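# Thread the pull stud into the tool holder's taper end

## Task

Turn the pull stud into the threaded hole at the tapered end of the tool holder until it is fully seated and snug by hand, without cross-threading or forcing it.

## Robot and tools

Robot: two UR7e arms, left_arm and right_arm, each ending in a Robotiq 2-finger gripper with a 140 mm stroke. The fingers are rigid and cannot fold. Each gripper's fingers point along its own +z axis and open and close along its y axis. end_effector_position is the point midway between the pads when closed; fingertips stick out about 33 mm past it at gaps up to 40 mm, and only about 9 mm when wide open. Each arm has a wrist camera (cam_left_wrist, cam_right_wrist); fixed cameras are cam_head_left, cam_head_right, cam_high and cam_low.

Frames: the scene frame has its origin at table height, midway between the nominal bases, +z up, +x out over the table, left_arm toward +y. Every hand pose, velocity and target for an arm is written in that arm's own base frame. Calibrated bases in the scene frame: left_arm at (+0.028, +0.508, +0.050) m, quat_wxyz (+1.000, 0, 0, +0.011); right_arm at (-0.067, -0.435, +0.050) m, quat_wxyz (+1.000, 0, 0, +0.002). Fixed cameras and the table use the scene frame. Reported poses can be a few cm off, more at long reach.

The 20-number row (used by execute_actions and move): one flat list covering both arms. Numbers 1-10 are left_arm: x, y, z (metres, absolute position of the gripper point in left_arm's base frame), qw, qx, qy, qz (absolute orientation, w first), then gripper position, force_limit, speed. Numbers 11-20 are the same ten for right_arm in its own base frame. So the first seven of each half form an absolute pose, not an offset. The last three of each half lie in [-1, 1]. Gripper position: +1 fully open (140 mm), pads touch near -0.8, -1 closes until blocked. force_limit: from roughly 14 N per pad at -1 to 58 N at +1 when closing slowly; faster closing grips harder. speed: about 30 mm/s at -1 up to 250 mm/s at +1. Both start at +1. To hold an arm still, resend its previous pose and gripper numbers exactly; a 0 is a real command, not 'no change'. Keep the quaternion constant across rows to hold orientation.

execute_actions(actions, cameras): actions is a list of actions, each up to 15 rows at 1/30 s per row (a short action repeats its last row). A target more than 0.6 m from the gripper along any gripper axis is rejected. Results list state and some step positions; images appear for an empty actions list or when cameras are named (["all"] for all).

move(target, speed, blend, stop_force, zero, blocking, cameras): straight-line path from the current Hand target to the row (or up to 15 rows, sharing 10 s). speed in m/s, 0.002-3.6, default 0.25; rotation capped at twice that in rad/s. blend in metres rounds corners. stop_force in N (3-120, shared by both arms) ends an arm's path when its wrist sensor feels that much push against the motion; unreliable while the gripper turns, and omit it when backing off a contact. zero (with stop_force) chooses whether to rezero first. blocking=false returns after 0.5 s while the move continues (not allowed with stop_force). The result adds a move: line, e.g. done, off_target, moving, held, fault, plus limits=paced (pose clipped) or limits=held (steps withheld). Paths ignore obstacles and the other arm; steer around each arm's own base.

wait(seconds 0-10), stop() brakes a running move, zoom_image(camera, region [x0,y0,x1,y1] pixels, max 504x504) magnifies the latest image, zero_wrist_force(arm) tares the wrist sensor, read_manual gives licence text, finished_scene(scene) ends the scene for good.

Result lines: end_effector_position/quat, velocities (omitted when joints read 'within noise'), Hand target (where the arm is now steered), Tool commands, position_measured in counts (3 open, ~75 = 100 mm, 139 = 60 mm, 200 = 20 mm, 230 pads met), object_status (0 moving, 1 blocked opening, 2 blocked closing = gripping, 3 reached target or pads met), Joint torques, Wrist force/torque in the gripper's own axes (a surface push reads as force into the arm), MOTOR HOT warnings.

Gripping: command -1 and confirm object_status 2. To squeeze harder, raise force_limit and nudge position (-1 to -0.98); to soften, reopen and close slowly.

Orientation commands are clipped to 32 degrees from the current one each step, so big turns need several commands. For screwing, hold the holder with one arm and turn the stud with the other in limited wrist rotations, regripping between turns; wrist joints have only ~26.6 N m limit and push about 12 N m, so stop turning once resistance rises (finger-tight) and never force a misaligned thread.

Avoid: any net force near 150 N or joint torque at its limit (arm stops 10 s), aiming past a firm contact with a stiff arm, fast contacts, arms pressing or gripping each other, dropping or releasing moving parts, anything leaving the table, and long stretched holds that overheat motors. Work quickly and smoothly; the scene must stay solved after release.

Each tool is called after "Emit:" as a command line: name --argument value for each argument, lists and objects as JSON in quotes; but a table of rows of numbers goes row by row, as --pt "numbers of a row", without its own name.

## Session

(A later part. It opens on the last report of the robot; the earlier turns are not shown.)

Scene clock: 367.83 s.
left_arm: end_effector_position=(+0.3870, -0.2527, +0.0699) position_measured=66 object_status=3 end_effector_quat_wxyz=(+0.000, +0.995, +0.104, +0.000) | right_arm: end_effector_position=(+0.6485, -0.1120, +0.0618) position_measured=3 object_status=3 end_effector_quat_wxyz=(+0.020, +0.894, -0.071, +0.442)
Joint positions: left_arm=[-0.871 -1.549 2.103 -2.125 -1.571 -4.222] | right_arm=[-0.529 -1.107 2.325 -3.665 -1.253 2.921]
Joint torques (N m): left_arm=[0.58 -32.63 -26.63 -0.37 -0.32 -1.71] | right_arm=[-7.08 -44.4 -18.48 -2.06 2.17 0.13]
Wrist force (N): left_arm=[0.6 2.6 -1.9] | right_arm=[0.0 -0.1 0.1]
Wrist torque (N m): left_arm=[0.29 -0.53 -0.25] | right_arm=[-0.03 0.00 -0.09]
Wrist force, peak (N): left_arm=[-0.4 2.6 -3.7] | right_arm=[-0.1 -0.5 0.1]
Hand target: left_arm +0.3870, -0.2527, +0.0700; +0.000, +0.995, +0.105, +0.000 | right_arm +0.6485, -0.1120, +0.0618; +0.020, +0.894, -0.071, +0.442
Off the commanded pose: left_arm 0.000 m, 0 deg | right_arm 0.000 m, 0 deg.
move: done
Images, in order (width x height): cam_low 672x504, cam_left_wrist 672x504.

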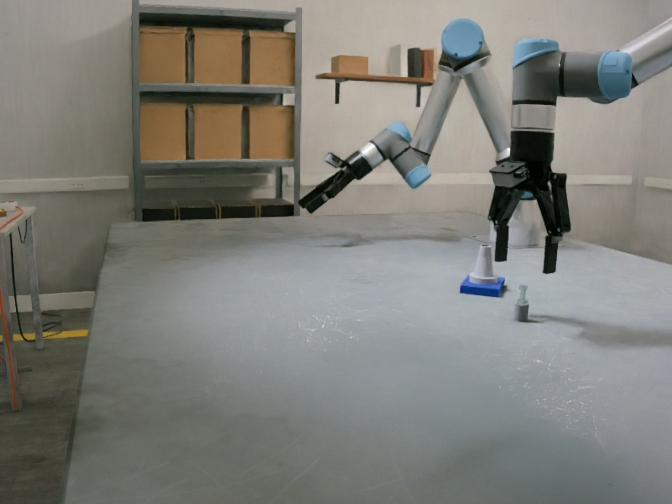

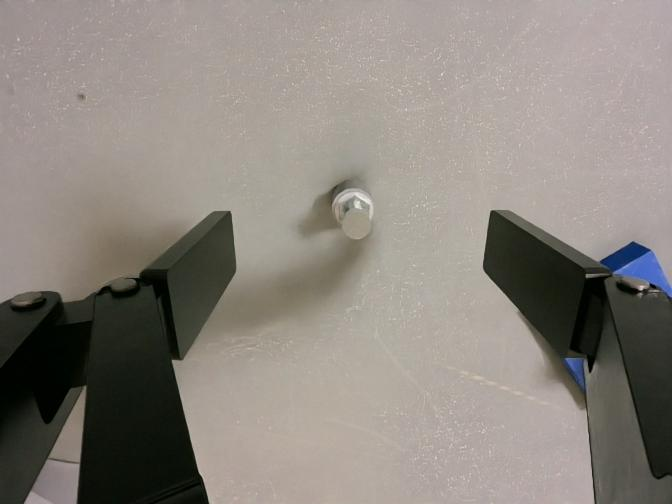

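Emit:
move --pt "0.3872 -0.2529 0.0207 0 0.9945 0.1045 0 0.5 1 -1 0.6485 -0.1120 0.0618 0.020 0.894 -0.071 0.442 1 1 1" --pt "0.3872 -0.2529 0.0207 0 0.9945 0.1045 0 -1 1 -1 0.6485 -0.1120 0.0618 0.020 0.894 -0.071 0.442 1 1 1" --speed 0.1

Emit:
wait --seconds 1 --cameras '["cam_left_wrist"]'

Emit:
zoom_image --camera "cam_left_wrist" --region '[310, 190, 410, 290]'

Emit:
move --pt "0.387 -0.2529 0.12 0 0.9945 0.1045 0 -1 1 -1 0.6485 -0.1120 0.0618 0.020 0.894 -0.071 0.442 1 1 1" --pt "0.3297 -0.4608 0.115 0 0.9945 0.1045 0 -1 1 -1 0.6485 -0.1120 0.0618 0.020 0.894 -0.071 0.442 1 1 1" --speed 0.15 --cameras '["cam_low","cam_left_wrist","cam_high","cam_head_left"]'

Emit:
zoom_image --camera "cam_left_wrist" --region '[310, 170, 410, 290]'

Emit:
zoom_image --camera "cam_low" --region '[465, 220, 505, 260]'

Emit:
zoom_image --camera "cam_high" --region '[334, 110, 394, 170]'

Emit:
zoom_image --camera "cam_head_left" --region '[300, 180, 360, 240]'

Scene clock: 395.67 s.
left_arm: end_effector_position=(+0.3872, -0.2529, +0.0207) position_measured=210 object_status=0 end_effector_quat_wxyz=(+0.000, +0.995, +0.105, +0.000) | right_arm: end_effector_position=(+0.6485, -0.1120, +0.0618) position_measured=3 object_status=3 end_effector_quat_wxyz=(+0.020, +0.894, -0.071, +0.442)
Joint positions: left_arm=[-0.871 -1.468 2.17 -2.273 -1.571 -4.222] | right_arm=[-0.529 -1.107 2.325 -3.665 -1.253 2.921]
Joint torques (N m): left_arm=[8.41 -30.63 -24.2 -4.63 -1.08 1.8] | right_arm=[-6.99 -45.67 -16.74 -2.25 2.06 -0.01]
Wrist force (N): left_arm=[-0.4 0.9 -11.0] | right_arm=[0.1 -0.3 -0.1]
Wrist torque (N m): left_arm=[0.24 -0.51 -0.24] | right_arm=[-0.07 -0.02 -0.10]
Wrist force, peak (N): left_arm=[-0.1 1.2 -11.2] | right_arm=[-0.1 -0.5 0.0]
Hand target: left_arm +0.3872, -0.2529, +0.0207; +0.000, +0.995, +0.105, +0.000 | right_arm +0.6485, -0.1120, +0.0618; +0.020, +0.894, -0.071, +0.442
Off the commanded pose: left_arm 0.000 m, 0 deg | right_arm 0.000 m, 0 deg.
move: done

Scene clock: 396.67 s.
left_arm: end_effector_position=(+0.3872, -0.2529, +0.0207) position_measured=210 object_status=2 end_effector_quat_wxyz=(+0.000, +0.995, +0.105, +0.000) | right_arm: end_effector_position=(+0.6485, -0.1120, +0.0618) position_measured=3 object_status=3 end_effector_quat_wxyz=(+0.020, +0.894, -0.071, +0.442)
Joint positions: left_arm=[-0.871 -1.468 2.17 -2.273 -1.571 -4.222] | right_arm=[-0.529 -1.107 2.325 -3.665 -1.253 2.921]
Joint torques (N m): left_arm=[8.5 -25.06 -19.6 -3.71 -0.83 1.88] | right_arm=[-6.65 -44.53 -17.66 -2.08 2 0.04]
Wrist force (N): left_arm=[-0.2 1.0 -10.9] | right_arm=[0.1 -0.2 -0.2]
Wrist torque (N m): left_arm=[0.28 -0.55 -0.23] | right_arm=[-0.04 -0.02 -0.10]
Wrist force, peak (N): left_arm=[-0.1 1.1 -11.3] | right_arm=[-0.1 -0.5 0.0]
Hand target: left_arm +0.3872, -0.2529, +0.0207; +0.000, +0.995, +0.105, +0.000 | right_arm +0.6485, -0.1120, +0.0618; +0.020, +0.894, -0.071, +0.442
Tool commands: left_gripper/position=-1.0 left_gripper/force_limit=+1.0 left_gripper/speed=-1.0 right_gripper/position=+1.0 right_gripper/force_limit=+1.0 right_gripper/speed=+1.0
Off the commanded pose: left_arm 0.000 m, 0 deg | right_arm 0.000 m, 0 deg.
wait: 1.00 s; at rest by 0.17 s
Images, in order (width x height): cam_left_wrist 672x504.

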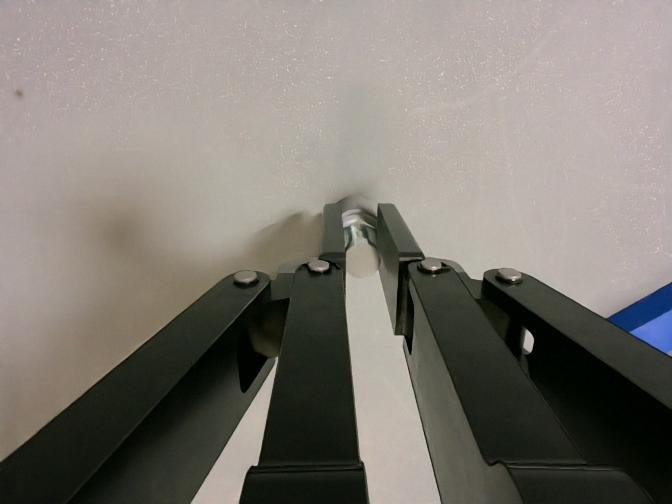

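Scaled by 5.040 from the camera's 672x504 image, which has a finer 960x720 frame.

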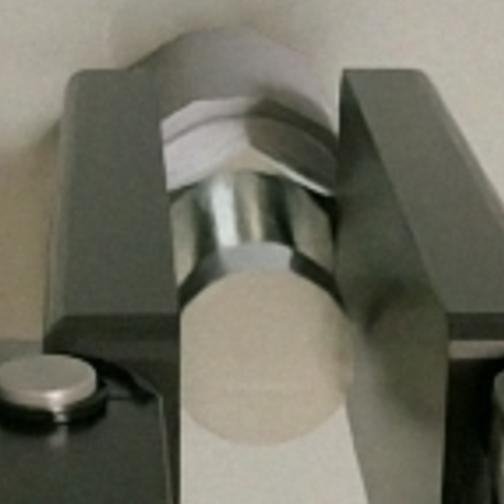

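Scene clock: 399.53 s.
left_arm: end_effector_position=(+0.3297, -0.4607, +0.1149) position_measured=210 object_status=2 end_effector_quat_wxyz=(+0.000, +0.995, +0.104, +0.000) | right_arm: end_effector_position=(+0.6485, -0.1120, +0.0618) position_measured=3 object_status=3 end_effector_quat_wxyz=(+0.020, +0.894, -0.071, +0.442)
Joint positions: left_arm=[-1.187 -1.359 1.757 -1.968 -1.571 -4.538] | right_arm=[-0.529 -1.107 2.325 -3.665 -1.253 2.921]
Joint torques (N m): left_arm=[3.36 -39.08 -21.88 -5.35 1.6 1.54] | right_arm=[-7.14 -45.12 -17.24 -2.22 1.93 0.14]
Wrist force (N): left_arm=[0.7 2.4 -0.7] | right_arm=[0.0 -0.2 -0.1]
Wrist torque (N m): left_arm=[0.24 -0.54 -0.26] | right_arm=[-0.04 0.00 -0.10]
Wrist force, peak (N): left_arm=[-0.2 1.0 -10.5] | right_arm=[-0.2 -0.4 0.1]
Hand target: left_arm +0.3297, -0.4608, +0.1150; +0.000, +0.995, +0.105, +0.000 | right_arm +0.6485, -0.1120, +0.0618; +0.020, +0.894, -0.071, +0.442
Off the commanded pose: left_arm 0.000 m, 0 deg | right_arm 0.000 m, 0 deg.
move: done
Images, in order (width x height): cam_head_left 672x504, cam_high 672x504, cam_low 672x504, cam_left_wrist 672x504.

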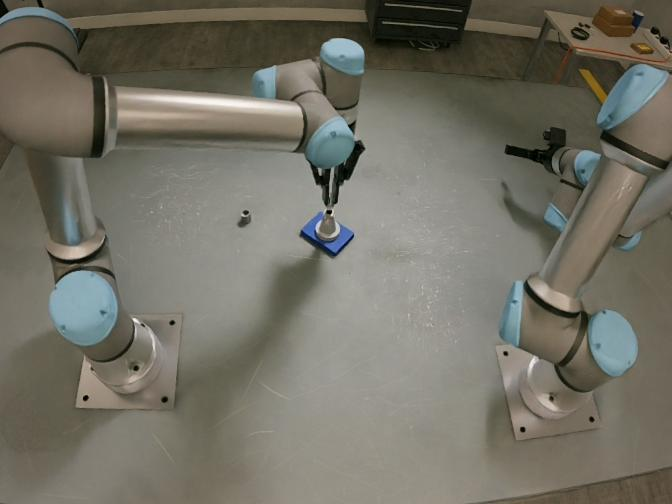

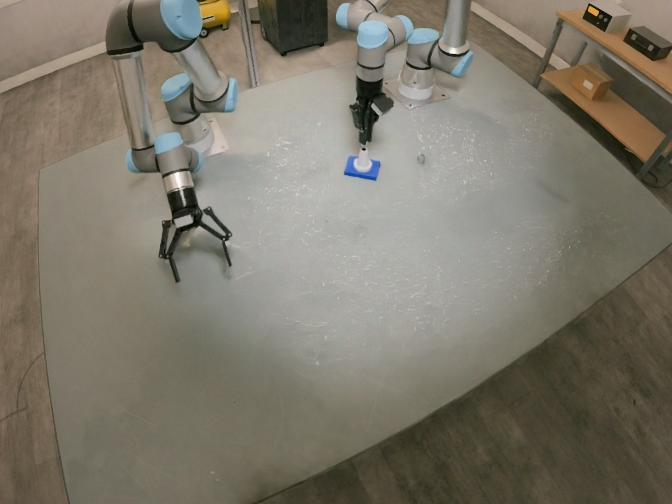

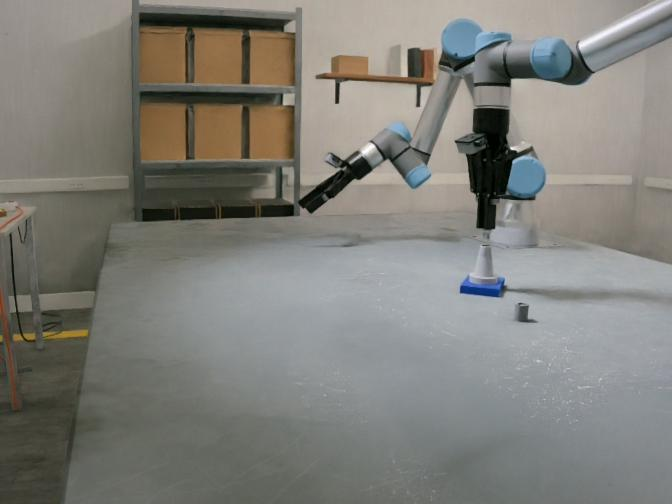

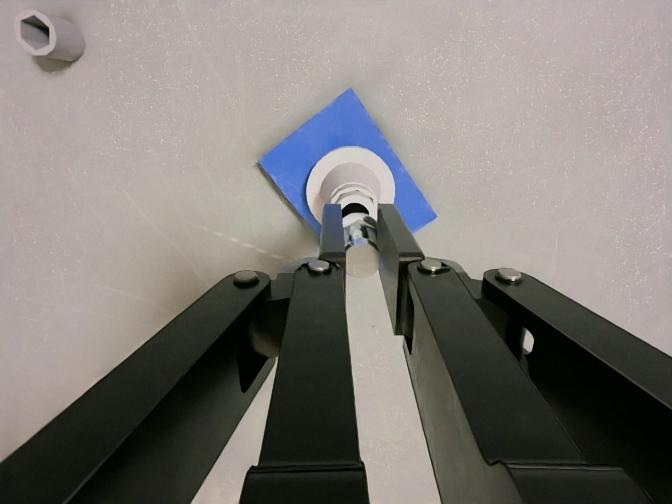

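Scaled by 4.200 from the camera's 672x504 image, which has a finer 960x720 frame.

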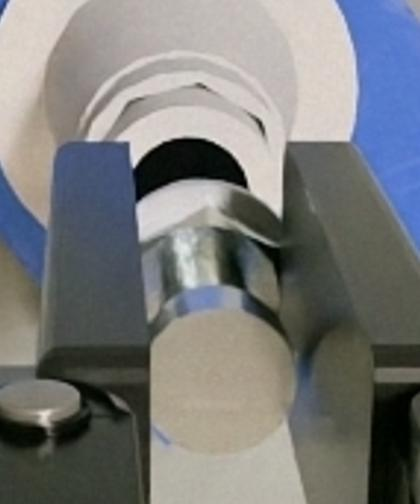

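Scaled by 12.600 from the camera's 672x504 image, which has a finer 960x720 frame.

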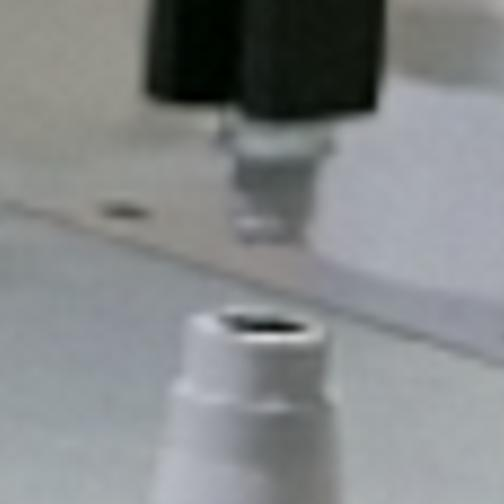

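Scaled by 8.400 from the camera's 672x504 image, which has a finer 960x720 frame.

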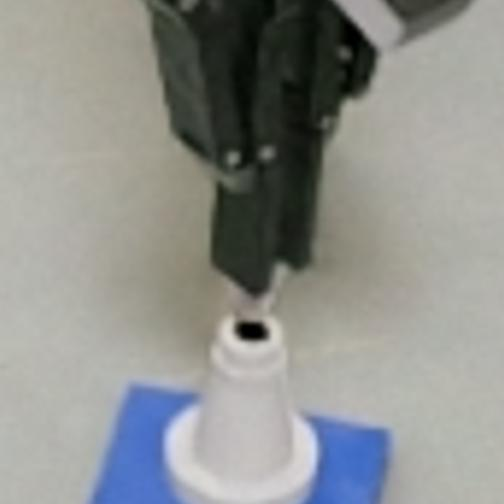

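Scaled by 8.400 from the camera's 672x504 image, which has a finer 960x720 frame.

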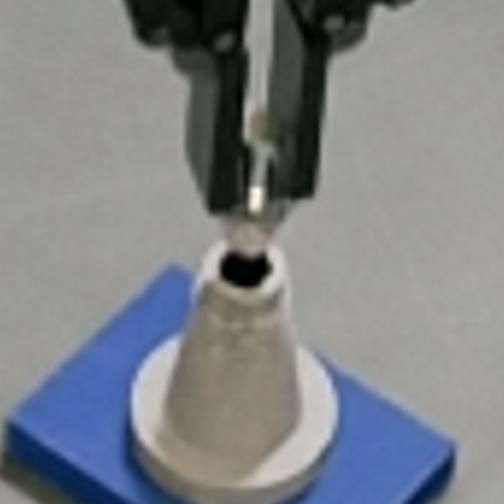

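Emit:
move --target '[0.3297,-0.4608,0.102,0,0.9945,0.1045,0,-1,1,-1,0.6485,-0.1120,0.0618,0.020,0.894,-0.071,0.442,1,1,1]' --speed 0.05

Emit:
move --target '[0.3297,-0.4608,0.085,0,0.9945,0.1045,0,-1,1,-1,0.6485,-0.1120,0.0618,0.020,0.894,-0.071,0.442,1,1,1]' --speed 0.004 --stop_force 5

Scene clock: 408.13 s.
left_arm: end_effector_position=(+0.3297, -0.4608, +0.1018) position_measured=210 object_status=2 end_effector_quat_wxyz=(+0.000, +0.995, +0.105, +0.000) | right_arm: end_effector_position=(+0.6485, -0.1120, +0.0618) position_measured=3 object_status=3 end_effector_quat_wxyz=(+0.020, +0.894, -0.071, +0.442)
Joint positions: left_arm=[-1.187 -1.346 1.777 -2.002 -1.571 -4.538] | right_arm=[-0.529 -1.107 2.325 -3.665 -1.253 2.921]
Joint torques (N m): left_arm=[-0.26 -43.26 -32.18 -0.06 -1.93 -1.64] | right_arm=[-6.61 -45.21 -18.48 -2.21 2.04 0]
Wrist force (N): left_arm=[0.3 2.4 -0.7] | right_arm=[-0.1 -0.1 0.0]
Wrist torque (N m): left_arm=[0.24 -0.45 -0.25] | right_arm=[-0.02 0.02 -0.09]
Wrist force, peak (N): left_arm=[0.5 2.9 -1.4] | right_arm=[0.0 -0.5 -0.3]
Hand target: left_arm +0.3297, -0.4608, +0.1020; +0.000, +0.995, +0.105, +0.000 | right_arm +0.6485, -0.1120, +0.0618; +0.020, +0.894, -0.071, +0.442
Off the commanded pose: left_arm 0.000 m, 0 deg | right_arm 0.000 m, 0 deg.
move: done

Scene clock: 409.97 s.
left_arm: end_effector_position=(+0.3297, -0.4608, +0.0990) position_measured=210 object_status=2 end_effector_quat_wxyz=(+0.000, +0.995, +0.105, +0.000) | right_arm: end_effector_position=(+0.6485, -0.1120, +0.0618) position_measured=3 object_status=3 end_effector_quat_wxyz=(+0.020, +0.894, -0.071, +0.442)
Joint positions: left_arm=[-1.187 -1.343 1.781 -2.009 -1.571 -4.538] | right_arm=[-0.529 -1.107 2.325 -3.665 -1.253 2.921]
Joint torques (N m): left_arm=[-0.09 -40.47 -29.3 -0.82 -1.73 -1.53] | right_arm=[-7.1 -45.05 -18.02 -2.3 2.03 0.06]
Wrist force (N): left_arm=[1.3 -0.9 -7.3] | right_arm=[-0.1 -0.2 0.0]
Wrist torque (N m): left_arm=[0.36 -0.50 -0.24] | right_arm=[-0.06 0.02 -0.09]
Wrist force, peak (N): left_arm=[1.6 -2.7 -10.9] | right_arm=[-0.1 -0.4 0.1]
Hand target: left_arm +0.3297, -0.4608, +0.0990; +0.000, +0.995, +0.105, +0.000 | right_arm +0.6485, -0.1120, +0.0618; +0.020, +0.894, -0.071, +0.442
Off the commanded pose: left_arm 0.014 m, 0 deg | right_arm 0.000 m, 0 deg.
move: contact (left_arm)

Emit:
move --pt "0.3298 -0.4605 0.0990 0 0.9945 0.1045 0 -1 1 -1 0.6485 -0.1120 0.0618 0.020 0.894 -0.071 0.442 1 1 1" --pt "0.3298 -0.4605 0.0990 0 0.9135 -0.4067 0 -1 1 -1 0.6485 -0.1120 0.0618 0.020 0.894 -0.071 0.442 1 1 1" --speed 0.3

Emit:
move --target '[0.3298,-0.4605,0.0990,0,0.5878,-0.809,0,-1,1,-1,0.6485,-0.1120,0.0618,0.020,0.894,-0.071,0.442,1,1,1]' --speed 0.3

Emit:
move --target '[0.3298,-0.4605,0.0990,0,0.1045,-0.9945,0,-1,1,-1,0.6485,-0.1120,0.0618,0.020,0.894,-0.071,0.442,1,1,1]' --speed 0.3

Scene clock: 422.10 s.
left_arm: end_effector_position=(+0.3298, -0.4606, +0.0990) position_measured=210 object_status=2 end_effector_quat_wxyz=(+0.000, +0.914, -0.407, +0.000) | right_arm: end_effector_position=(+0.6485, -0.1120, +0.0618) position_measured=3 object_status=3 end_effector_quat_wxyz=(+0.020, +0.894, -0.071, +0.442)
Joint positions: left_arm=[-1.187 -1.344 1.782 -2.009 -1.571 -3.491] | right_arm=[-0.529 -1.107 2.325 -3.665 -1.253 2.921]
Joint torques (N m): left_arm=[20.63 -12.19 -14.22 6.82 5.39 1.7] | right_arm=[-7.37 -45.1 -18.26 -2.17 2 -0.02]
Wrist force (N): left_arm=[10.2 28.0 -21.3] | right_arm=[0.0 -0.1 0.0]
Wrist torque (N m): left_arm=[-0.69 -0.42 -0.21] | right_arm=[-0.03 0.01 -0.09]
Wrist force, peak (N): left_arm=[9.9 28.3 -21.8] | right_arm=[-0.3 -0.4 -0.2]
Hand target: left_arm +0.3298, -0.4605, +0.0990; +0.000, +0.914, -0.407, +0.000 | right_arm +0.6485, -0.1120, +0.0618; +0.020, +0.894, -0.071, +0.442
Off the commanded pose: left_arm 0.000 m, 0 deg | right_arm 0.000 m, 0 deg.
move: done

Scene clock: 424.33 s.
left_arm: end_effector_position=(+0.3293, -0.4607, +0.0990) position_measured=210 object_status=2 end_effector_quat_wxyz=(-0.001, -0.588, +0.809, +0.000) | right_arm: end_effector_position=(+0.6485, -0.1120, +0.0618) position_measured=3 object_status=3 end_effector_quat_wxyz=(+0.020, +0.894, -0.071, +0.442)
Joint positions: left_arm=[-1.187 -1.344 1.782 -2.009 -1.573 -2.444] | right_arm=[-0.529 -1.107 2.325 -3.665 -1.253 2.921]
Joint torques (N m): left_arm=[26.66 -1.8 -13.99 -2.19 12.21 1.78] | right_arm=[-6.97 -44.68 -17.69 -2.14 2.01 -0.02]
Wrist force (N): left_arm=[24.0 35.9 -45.5] | right_arm=[0.2 -0.3 0.1]
Wrist torque (N m): left_arm=[-0.99 -0.33 -0.24] | right_arm=[-0.06 -0.03 -0.10]
Wrist force, peak (N): left_arm=[25.4 37.3 -45.5] | right_arm=[0.1 -0.5 0.0]
Hand target: left_arm +0.3298, -0.4605, +0.0990; +0.000, -0.588, +0.809, +0.000 | right_arm +0.6485, -0.1120, +0.0618; +0.020, +0.894, -0.071, +0.442
Off the commanded pose: left_arm 0.001 m, 0 deg | right_arm 0.000 m, 0 deg.
move: done

Scene clock: 426.57 s.
left_arm: end_effector_position=(+0.3298, -0.4605, +0.0990) position_measured=210 object_status=2 end_effector_quat_wxyz=(+0.000, -0.105, +0.995, +0.000) | right_arm: end_effector_position=(+0.6485, -0.1120, +0.0618) position_measured=3 object_status=3 end_effector_quat_wxyz=(+0.020, +0.894, -0.071, +0.442)
Joint positions: left_arm=[-1.187 -1.344 1.782 -2.009 -1.571 -1.397] | right_arm=[-0.529 -1.107 2.325 -3.665 -1.253 2.921]
Joint torques (N m): left_arm=[14.69 5.31 -11.54 -2.78 3.12 1.62] | right_arm=[-7.06 -44.57 -18.44 -2.22 1.98 0.08]
Wrist force (N): left_arm=[20.3 16.8 -61.1] | right_arm=[-0.1 -0.1 -0.1]
Wrist torque (N m): left_arm=[-0.24 -0.38 -0.17] | right_arm=[-0.03 0.01 -0.10]
Wrist force, peak (N): left_arm=[25.8 31.2 -65.6] | right_arm=[-0.1 -0.5 -0.1]
Hand target: left_arm +0.3298, -0.4605, +0.0990; +0.000, -0.105, +0.995, +0.000 | right_arm +0.6485, -0.1120, +0.0618; +0.020, +0.894, -0.071, +0.442
Off the commanded pose: left_arm 0.000 m, 0 deg | right_arm 0.000 m, 0 deg.
move: done

Emit:
move --pt "0.3298 -0.4605 0.115 0 0.1045 -0.9945 0 -1 1 -1 0.6485 -0.1120 0.0618 0.020 0.894 -0.071 0.442 1 1 1" --speed 0.05 --cameras '["cam_low","cam_left_wrist"]'

Emit:
zoom_image --camera "cam_left_wrist" --region '[310, 170, 410, 290]'

Emit:
zoom_image --camera "cam_low" --region '[465, 220, 505, 260]'

Scene clock: 443.60 s.
left_arm: end_effector_position=(+0.3298, -0.4605, +0.1152) position_measured=210 object_status=2 end_effector_quat_wxyz=(+0.000, -0.105, +0.995, +0.000) end_effector_velocity=(+0.000, -0.001, -0.001) end_effector_angular_velocity=(-0.003, -0.001, -0.001) | right_arm: end_effector_position=(+0.6485, -0.1120, +0.0618) position_measured=3 object_status=3 end_effector_quat_wxyz=(+0.020, +0.894, -0.071, +0.442)
Joint positions: left_arm=[-1.187 -1.36 1.757 -1.968 -1.571 -1.396] | right_arm=[-0.529 -1.107 2.325 -3.665 -1.253 2.921]
Joint velocities: left_arm=[-0.001 0.001 0.003 -0.007 -0.001 0] | right_arm=[within noise]
Joint torques (N m): left_arm=[-6.04 -25.27 -18.3 -5.59 -2.03 1.47] | right_arm=[-7.19 -44.61 -17.91 -2.07 1.95 0.11]
Wrist force (N): left_arm=[0.3 1.0 -0.9] | right_arm=[-0.1 -0.3 0.2]
Wrist torque (N m): left_arm=[-0.07 -0.45 -0.10] | right_arm=[-0.07 0.03 -0.10]
Wrist force, peak (N): left_arm=[21.2 17.5 -63.2] | right_arm=[0.1 -0.5 0.0]
Hand target: left_arm +0.3298, -0.4605, +0.1150; +0.000, -0.105, +0.995, +0.000 | right_arm +0.6485, -0.1120, +0.0618; +0.020, +0.894, -0.071, +0.442
Off the commanded pose: left_arm 0.000 m, 0 deg | right_arm 0.000 m, 0 deg.
move: done
Images, in order (width x height): cam_low 672x504, cam_left_wrist 672x504.

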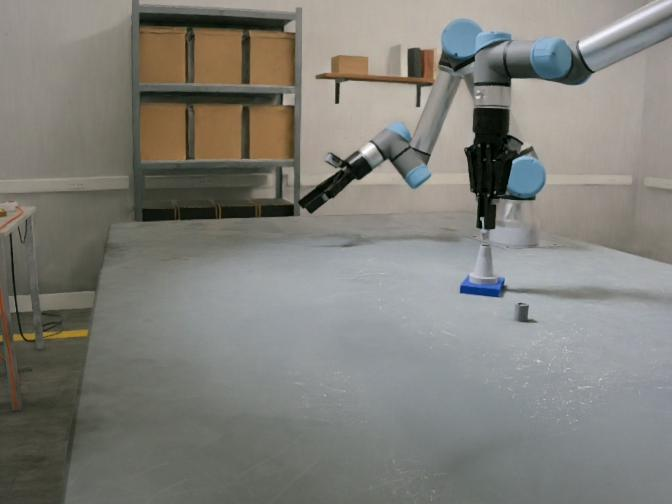

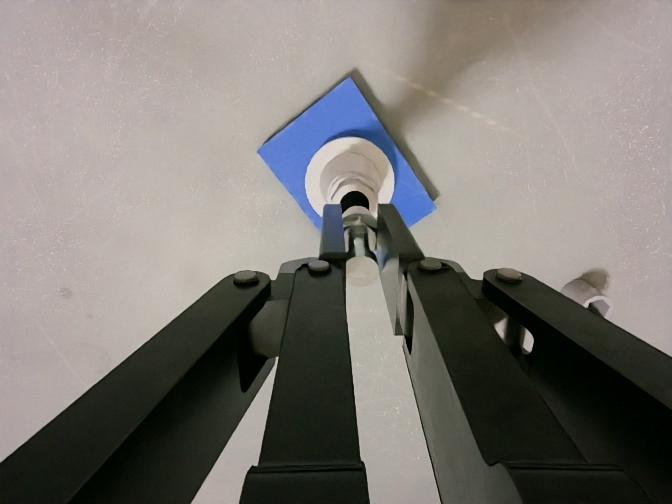

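Scaled by 4.200 from the camera's 672x504 image, which has a finer 960x720 frame.

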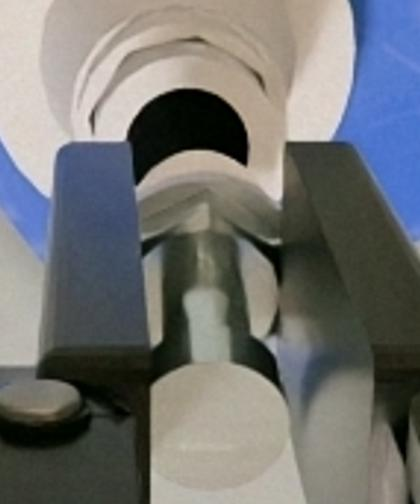

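Scaled by 12.600 from the camera's 672x504 image, which has a finer 960x720 frame.

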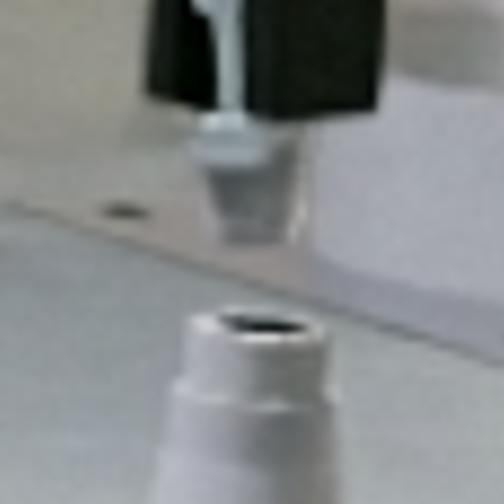

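Emit:
move --pt "0.345 -0.40 0.15 0 0.7771 -0.6293 0 -1 1 -1 0.6485 -0.1120 0.0618 0.020 0.894 -0.071 0.442 1 1 1" --pt "0.3940 -0.2515 0.10 0.0127 0.987 0.1037 -0.1212 -1 1 -1 0.6485 -0.1120 0.0618 0.020 0.894 -0.071 0.442 1 1 1" --pt "0.3940 -0.2515 0.043 0.0127 0.987 0.1037 -0.1212 -1 1 -1 0.6485 -0.1120 0.0618 0.020 0.894 -0.071 0.442 1 1 1" --speed '[0.3,0.3,0.06]' --blend '[0.02,0,0]'

Emit:
move --target '[0.3940,-0.2515,0.019,0.0127,0.987,0.1037,-0.1212,-1,1,-1,0.6485,-0.1120,0.0618,0.020,0.894,-0.071,0.442,1,1,1]' --speed 0.01 --stop_force 5 --cameras '["cam_low","cam_left_wrist"]'

Emit:
zoom_image --camera "cam_low" --region '[490, 270, 550, 330]'

Emit:
zoom_image --camera "cam_left_wrist" --region '[280, 140, 440, 300]'

Scene clock: 462.77 s.
left_arm: end_effector_position=(+0.3940, -0.2515, +0.0429) position_measured=210 object_status=2 end_effector_quat_wxyz=(+0.013, +0.987, +0.104, -0.121) | right_arm: end_effector_position=(+0.6485, -0.1120, +0.0618) position_measured=3 object_status=3 end_effector_quat_wxyz=(+0.020, +0.894, -0.071, +0.442)
Joint positions: left_arm=[-0.725 -1.374 1.969 -2.018 -1.766 -4.061] | right_arm=[-0.529 -1.107 2.325 -3.665 -1.253 2.921]
Joint torques (N m): left_arm=[-6.46 -41.44 -30.01 -0.12 1.42 -1.77] | right_arm=[-7.25 -45.05 -17.87 -2.29 2 0.09]
Wrist force (N): left_arm=[0.1 0.9 -1.2] | right_arm=[0.0 -0.3 -0.2]
Wrist torque (N m): left_arm=[-0.06 -0.46 -0.27] | right_arm=[-0.06 0.00 -0.09]
Wrist force, peak (N): left_arm=[-0.5 1.3 -2.1] | right_arm=[0.3 -0.4 -0.1]
Hand target: left_arm +0.3940, -0.2515, +0.0430; +0.013, +0.987, +0.104, -0.121 | right_arm +0.6485, -0.1120, +0.0618; +0.020, +0.894, -0.071, +0.442
Off the commanded pose: left_arm 0.000 m, 0 deg | right_arm 0.000 m, 0 deg.
move: done

Scene clock: 464.77 s.
left_arm: end_effector_position=(+0.3940, -0.2515, +0.0338) position_measured=210 object_status=2 end_effector_quat_wxyz=(+0.013, +0.987, +0.104, -0.121) | right_arm: end_effector_position=(+0.6485, -0.1120, +0.0618) position_measured=3 object_status=3 end_effector_quat_wxyz=(+0.020, +0.894, -0.071, +0.442)
Joint positions: left_arm=[-0.725 -1.361 1.981 -2.043 -1.766 -4.061] | right_arm=[-0.529 -1.107 2.325 -3.665 -1.253 2.921]
Joint torques (N m): left_arm=[-6.3 -40.73 -27.82 -0.54 1.17 -1.39] | right_arm=[-6.89 -44.73 -17.82 -2.31 1.86 0.11]
Wrist force (N): left_arm=[-0.2 1.3 -1.0] | right_arm=[0.0 -0.2 0.1]
Wrist torque (N m): left_arm=[0.01 -0.41 -0.27] | right_arm=[-0.04 0.00 -0.10]
Wrist force, peak (N): left_arm=[-0.5 0.4 -13.1] | right_arm=[0.2 -0.5 -0.1]
Hand target: left_arm +0.3940, -0.2515, +0.0338; +0.013, +0.987, +0.104, -0.121 | right_arm +0.6485, -0.1120, +0.0618; +0.020, +0.894, -0.071, +0.442
Off the commanded pose: left_arm 0.015 m, 0 deg | right_arm 0.000 m, 0 deg.
move: contact (left_arm)
Images, in order (width x height): cam_low 672x504, cam_left_wrist 672x504.

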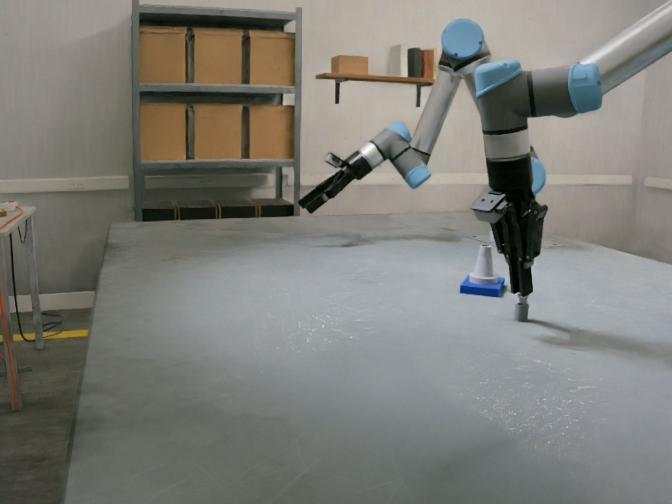

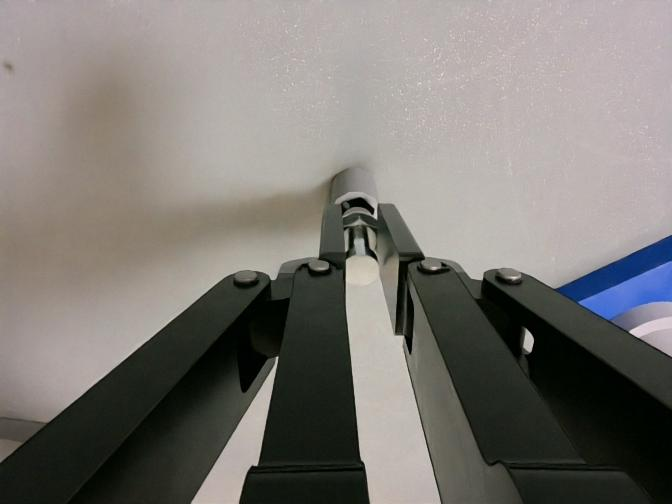

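Scaled by 8.400 from the camera's 672x504 image, which has a finer 960x720 frame.

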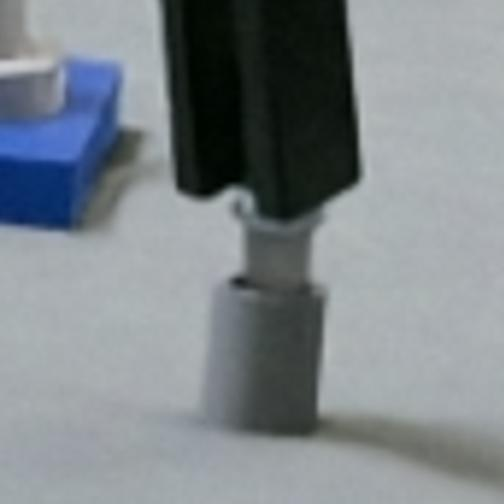

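Scaled by 3.150 from the camera's 672x504 image, which has a finer 960x720 frame.

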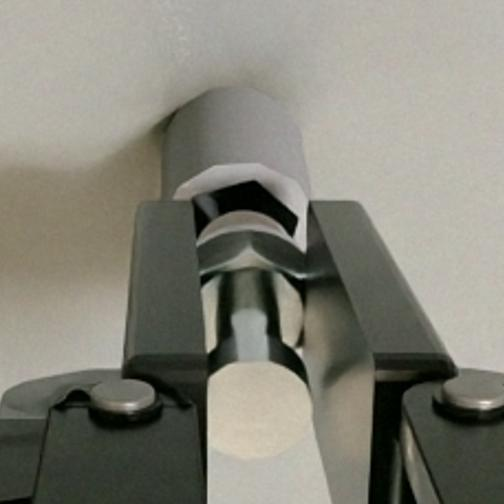

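Emit:
move --pt "0.3940 -0.2515 0.0355 0.0127 0.987 0.1037 -0.1212 -1 1 -1 0.6485 -0.1120 0.0618 0.020 0.894 -0.071 0.442 1 1 1" --pt "0.3957 -0.2515 0.0355 0.0127 0.987 0.1037 -0.1212 -1 1 -1 0.6485 -0.1120 0.0618 0.020 0.894 -0.071 0.442 1 1 1" --speed 0.03

Emit:
move --target '[0.3957,-0.2515,0.0195,0.0127,0.987,0.1037,-0.1212,-1,1,-1,0.6485,-0.1120,0.0618,0.020,0.894,-0.071,0.442,1,1,1]' --speed 0.01 --stop_force 5 --cameras '["cam_low","cam_left_wrist"]'

Emit:
zoom_image --camera "cam_left_wrist" --region '[280, 140, 440, 300]'

Scene clock: 473.60 s.
left_arm: end_effector_position=(+0.3958, -0.2515, +0.0355) position_measured=210 object_status=2 end_effector_quat_wxyz=(+0.013, +0.987, +0.104, -0.121) | right_arm: end_effector_position=(+0.6485, -0.1120, +0.0618) position_measured=3 object_status=3 end_effector_quat_wxyz=(+0.020, +0.894, -0.071, +0.442)
Joint positions: left_arm=[-0.722 -1.36 1.974 -2.037 -1.766 -4.059] | right_arm=[-0.529 -1.107 2.325 -3.665 -1.253 2.921]
Joint torques (N m): left_arm=[0.99 -35.88 -14.37 -1.01 1.04 0.66] | right_arm=[-6.95 -45.08 -17.85 -2.22 1.94 0.05]
Wrist force (N): left_arm=[-0.3 1.1 -1.1] | right_arm=[0.2 0.0 0.1]
Wrist torque (N m): left_arm=[-0.03 -0.40 -0.27] | right_arm=[0.00 -0.03 -0.10]
Wrist force, peak (N): left_arm=[-0.4 1.4 -1.4] | right_arm=[-0.1 -0.4 -0.3]
Hand target: left_arm +0.3957, -0.2515, +0.0355; +0.013, +0.987, +0.104, -0.121 | right_arm +0.6485, -0.1120, +0.0618; +0.020, +0.894, -0.071, +0.442
Off the commanded pose: left_arm 0.000 m, 0 deg | right_arm 0.000 m, 0 deg.
move: done

Scene clock: 476.30 s.
left_arm: end_effector_position=(+0.3957, -0.2515, +0.0197) position_measured=210 object_status=2 end_effector_quat_wxyz=(+0.013, +0.987, +0.104, -0.121) | right_arm: end_effector_position=(+0.6485, -0.1120, +0.0618) position_measured=3 object_status=3 end_effector_quat_wxyz=(+0.020, +0.894, -0.071, +0.442)
Joint positions: left_arm=[-0.722 -1.336 1.993 -2.08 -1.766 -4.059] | right_arm=[-0.529 -1.107 2.325 -3.665 -1.253 2.921]
Joint torques (N m): left_arm=[-5.88 -41.68 -28.69 -1.05 0.65 -1.71] | right_arm=[-7.13 -44.01 -17.44 -2.2 2.08 -0.03]
Wrist force (N): left_arm=[0.1 -2.2 -2.0] | right_arm=[0.1 -0.3 0.1]
Wrist torque (N m): left_arm=[0.19 -0.38 -0.27] | right_arm=[-0.07 -0.02 -0.10]
Wrist force, peak (N): left_arm=[-2.4 -4.1 -8.1] | right_arm=[0.1 -0.5 0.0]
Hand target: left_arm +0.3957, -0.2515, +0.0197; +0.013, +0.987, +0.104, -0.121 | right_arm +0.6485, -0.1120, +0.0618; +0.020, +0.894, -0.071, +0.442
Off the commanded pose: left_arm 0.000 m, 0 deg | right_arm 0.000 m, 0 deg.
move: contact (left_arm)
Images, in order (width x height): cam_low 672x504, cam_left_wrist 672x504.

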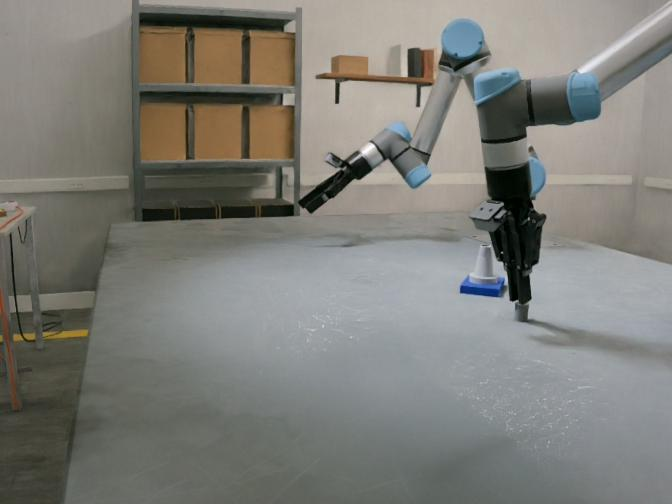

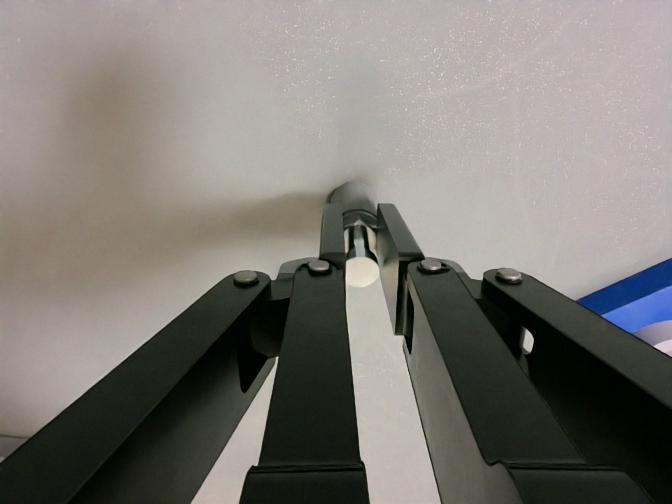

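Scaled by 3.150 from the camera's 672x504 image, which has a finer 960x720 frame.

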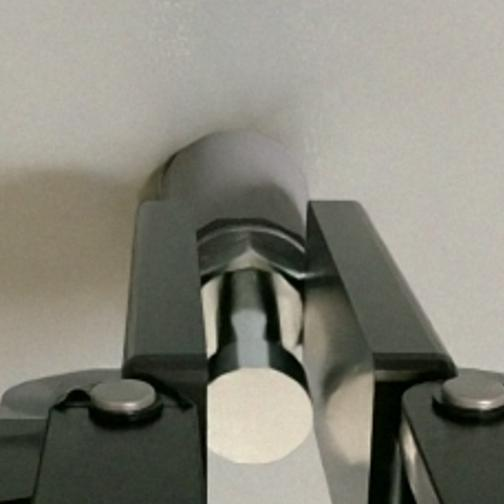

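Emit:
move --pt "0.3957 -0.2515 0.0198 0.0127 0.987 0.1037 -0.1212 -1 1 -1 0.6485 -0.1120 0.0618 0.020 0.894 -0.071 0.442 1 1 1" --pt "0.3957 -0.2515 0.0198 0.0127 0.987 0.1037 -0.1212 0.5 1 -1 0.6485 -0.1120 0.0618 0.020 0.894 -0.071 0.442 1 1 1" --speed 0.05

Emit:
move --pt "0.4117 -0.2515 0.09 0.0127 0.987 0.1037 -0.1212 0.5 0 -1 0.6485 -0.1120 0.0618 0.020 0.894 -0.071 0.442 1 1 1" --pt "0.387 -0.2527 0.09 0 0.7771 -0.6293 0 0.5 0 -1 0.6485 -0.1120 0.0618 0.020 0.894 -0.071 0.442 1 1 1" --pt "0.387 -0.2527 0.07 0 0.1045 -0.9945 0 0.5 0 -1 0.6485 -0.1120 0.0618 0.020 0.894 -0.071 0.442 1 1 1" --speed 0.5 --cameras '["cam_left_wrist"]'

Emit:
zoom_image --camera "cam_left_wrist" --region '[300, 160, 400, 260]'

Emit:
move --pt "0.387 -0.2527 0.07 0 0.7771 -0.6293 0 0.5 0 -1 0.6485 -0.1120 0.0618 0.020 0.894 -0.071 0.442 1 1 1" --pt "0.387 -0.2527 0.07 0 0.9945 0.1045 0 0.5 0 -1 0.6485 -0.1120 0.0618 0.020 0.894 -0.071 0.442 1 1 1" --speed 0.5 --cameras '["cam_left_wrist"]'

Emit:
zoom_image --camera "cam_left_wrist" --region '[300, 160, 400, 260]'

Scene clock: 494.90 s.
left_arm: end_effector_position=(+0.3957, -0.2515, +0.0198) position_measured=66 object_status=0 end_effector_quat_wxyz=(+0.013, +0.987, +0.104, -0.121) | right_arm: end_effector_position=(+0.6485, -0.1120, +0.0618) position_measured=3 object_status=3 end_effector_quat_wxyz=(+0.020, +0.894, -0.071, +0.442)
Joint positions: left_arm=[-0.722 -1.336 1.993 -2.08 -1.766 -4.059] | right_arm=[-0.529 -1.107 2.325 -3.665 -1.253 2.921]
Joint torques (N m): left_arm=[8.22 -28.94 -14.74 -3.66 -2.62 1.68] | right_arm=[-7.22 -44.22 -17.76 -2.17 2.09 0.04]
Wrist force (N): left_arm=[-0.3 1.1 -1.7] | right_arm=[-0.1 0.0 0.1]
Wrist torque (N m): left_arm=[-0.02 -0.41 -0.26] | right_arm=[0.00 0.01 -0.10]
Wrist force, peak (N): left_arm=[1.8 -3.4 -1.1] | right_arm=[0.1 -0.5 0.3]
Hand target: left_arm +0.3957, -0.2515, +0.0198; +0.013, +0.987, +0.104, -0.121 | right_arm +0.6485, -0.1120, +0.0618; +0.020, +0.894, -0.071, +0.442
Off the commanded pose: left_arm 0.000 m, 0 deg | right_arm 0.000 m, 0 deg.
move: done

Scene clock: 499.57 s.
left_arm: end_effector_position=(+0.3870, -0.2527, +0.0699) position_measured=66 object_status=3 end_effector_quat_wxyz=(+0.000, -0.105, +0.995, +0.000) | right_arm: end_effector_position=(+0.6485, -0.1120, +0.0618) position_measured=3 object_status=3 end_effector_quat_wxyz=(+0.020, +0.894, -0.071, +0.442)
Joint positions: left_arm=[-0.871 -1.549 2.103 -2.125 -1.571 -1.081] | right_arm=[-0.529 -1.107 2.325 -3.665 -1.253 2.921]
Joint torques (N m): left_arm=[2.18 -22.7 -27.7 -0.95 -0.05 1.74] | right_arm=[-6.84 -44.86 -18.05 -2.23 1.93 0.2]
Wrist force (N): left_arm=[0.4 1.3 -2.1] | right_arm=[0.1 -0.2 -0.1]
Wrist torque (N m): left_arm=[-0.01 -0.48 -0.05] | right_arm=[-0.04 -0.01 -0.09]
Wrist force, peak (N): left_arm=[-0.2 0.8 -3.8] | right_arm=[0.0 -0.5 -0.2]
Hand target: left_arm +0.3870, -0.2527, +0.0700; +0.000, -0.105, +0.995, +0.000 | right_arm +0.6485, -0.1120, +0.0618; +0.020, +0.894, -0.071, +0.442
Off the commanded pose: left_arm 0.000 m, 0 deg | right_arm 0.000 m, 0 deg.
move: done
Images, in order (width x height): cam_left_wrist 672x504.

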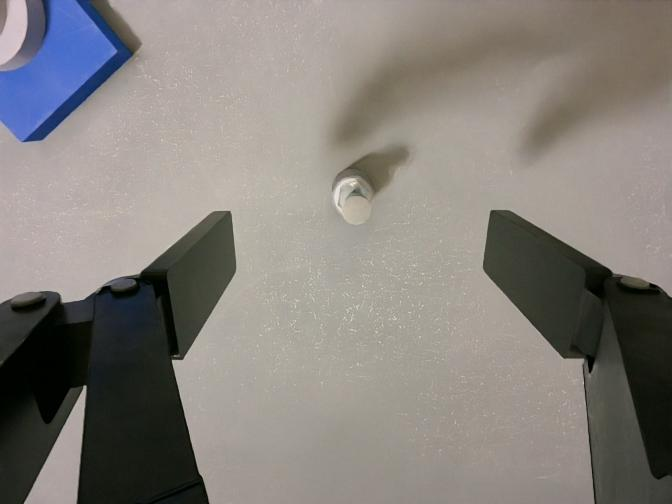

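Scaled by 5.040 from the camera's 672x504 image, which has a finer 960x720 frame.

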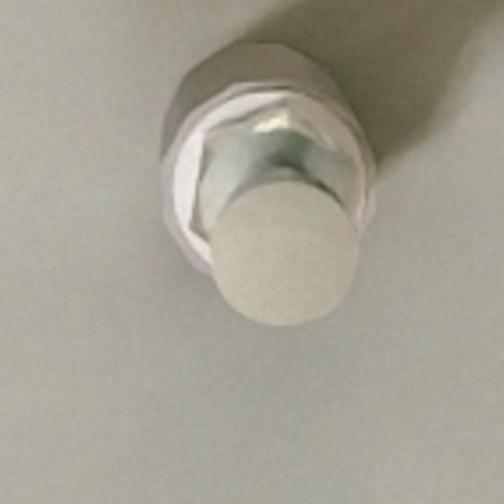

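Scene clock: 503.63 s.
left_arm: end_effector_position=(+0.3870, -0.2527, +0.0700) position_measured=66 object_status=3 end_effector_quat_wxyz=(+0.000, +0.995, +0.104, +0.000) | right_arm: end_effector_position=(+0.6485, -0.1120, +0.0618) position_measured=3 object_status=3 end_effector_quat_wxyz=(+0.020, +0.894, -0.071, +0.442)
Joint positions: left_arm=[-0.871 -1.549 2.103 -2.125 -1.571 -4.222] | right_arm=[-0.529 -1.107 2.325 -3.665 -1.253 2.921]
Joint torques (N m): left_arm=[0.5 -33.57 -15.05 -0.34 -0.1 -1.56] | right_arm=[-6.99 -45.12 -17.46 -2.1 1.98 -0.14]
Wrist force (N): left_arm=[0.2 1.1 -1.9] | right_arm=[-0.1 -0.1 -0.2]
Wrist torque (N m): left_arm=[-0.04 -0.44 -0.26] | right_arm=[-0.02 0.02 -0.10]
Wrist force, peak (N): left_arm=[0.5 1.2 -2.4] | right_arm=[-0.1 -0.4 -0.2]
Hand target: left_arm +0.3870, -0.2527, +0.0700; +0.000, +0.995, +0.105, +0.000 | right_arm +0.6485, -0.1120, +0.0618; +0.020, +0.894, -0.071, +0.442
Off the commanded pose: left_arm 0.000 m, 0 deg | right_arm 0.000 m, 0 deg.
move: done
Images, in order (width x height): cam_left_wrist 672x504.

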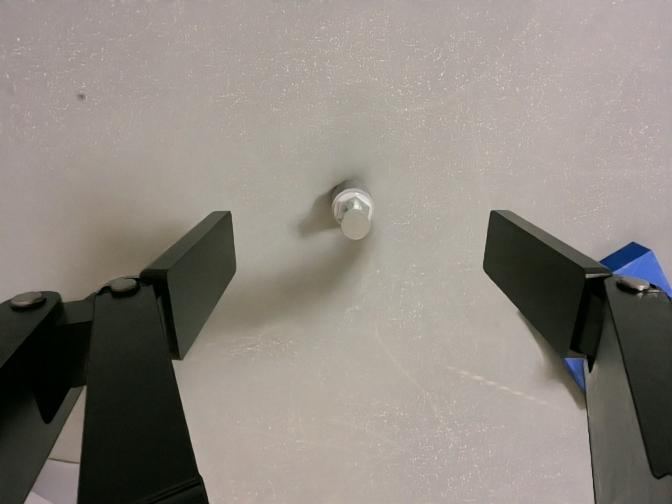

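Scaled by 5.040 from the camera's 672x504 image, which has a finer 960x720 frame.

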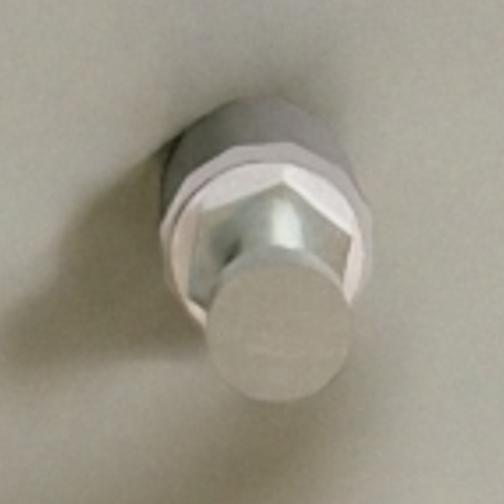

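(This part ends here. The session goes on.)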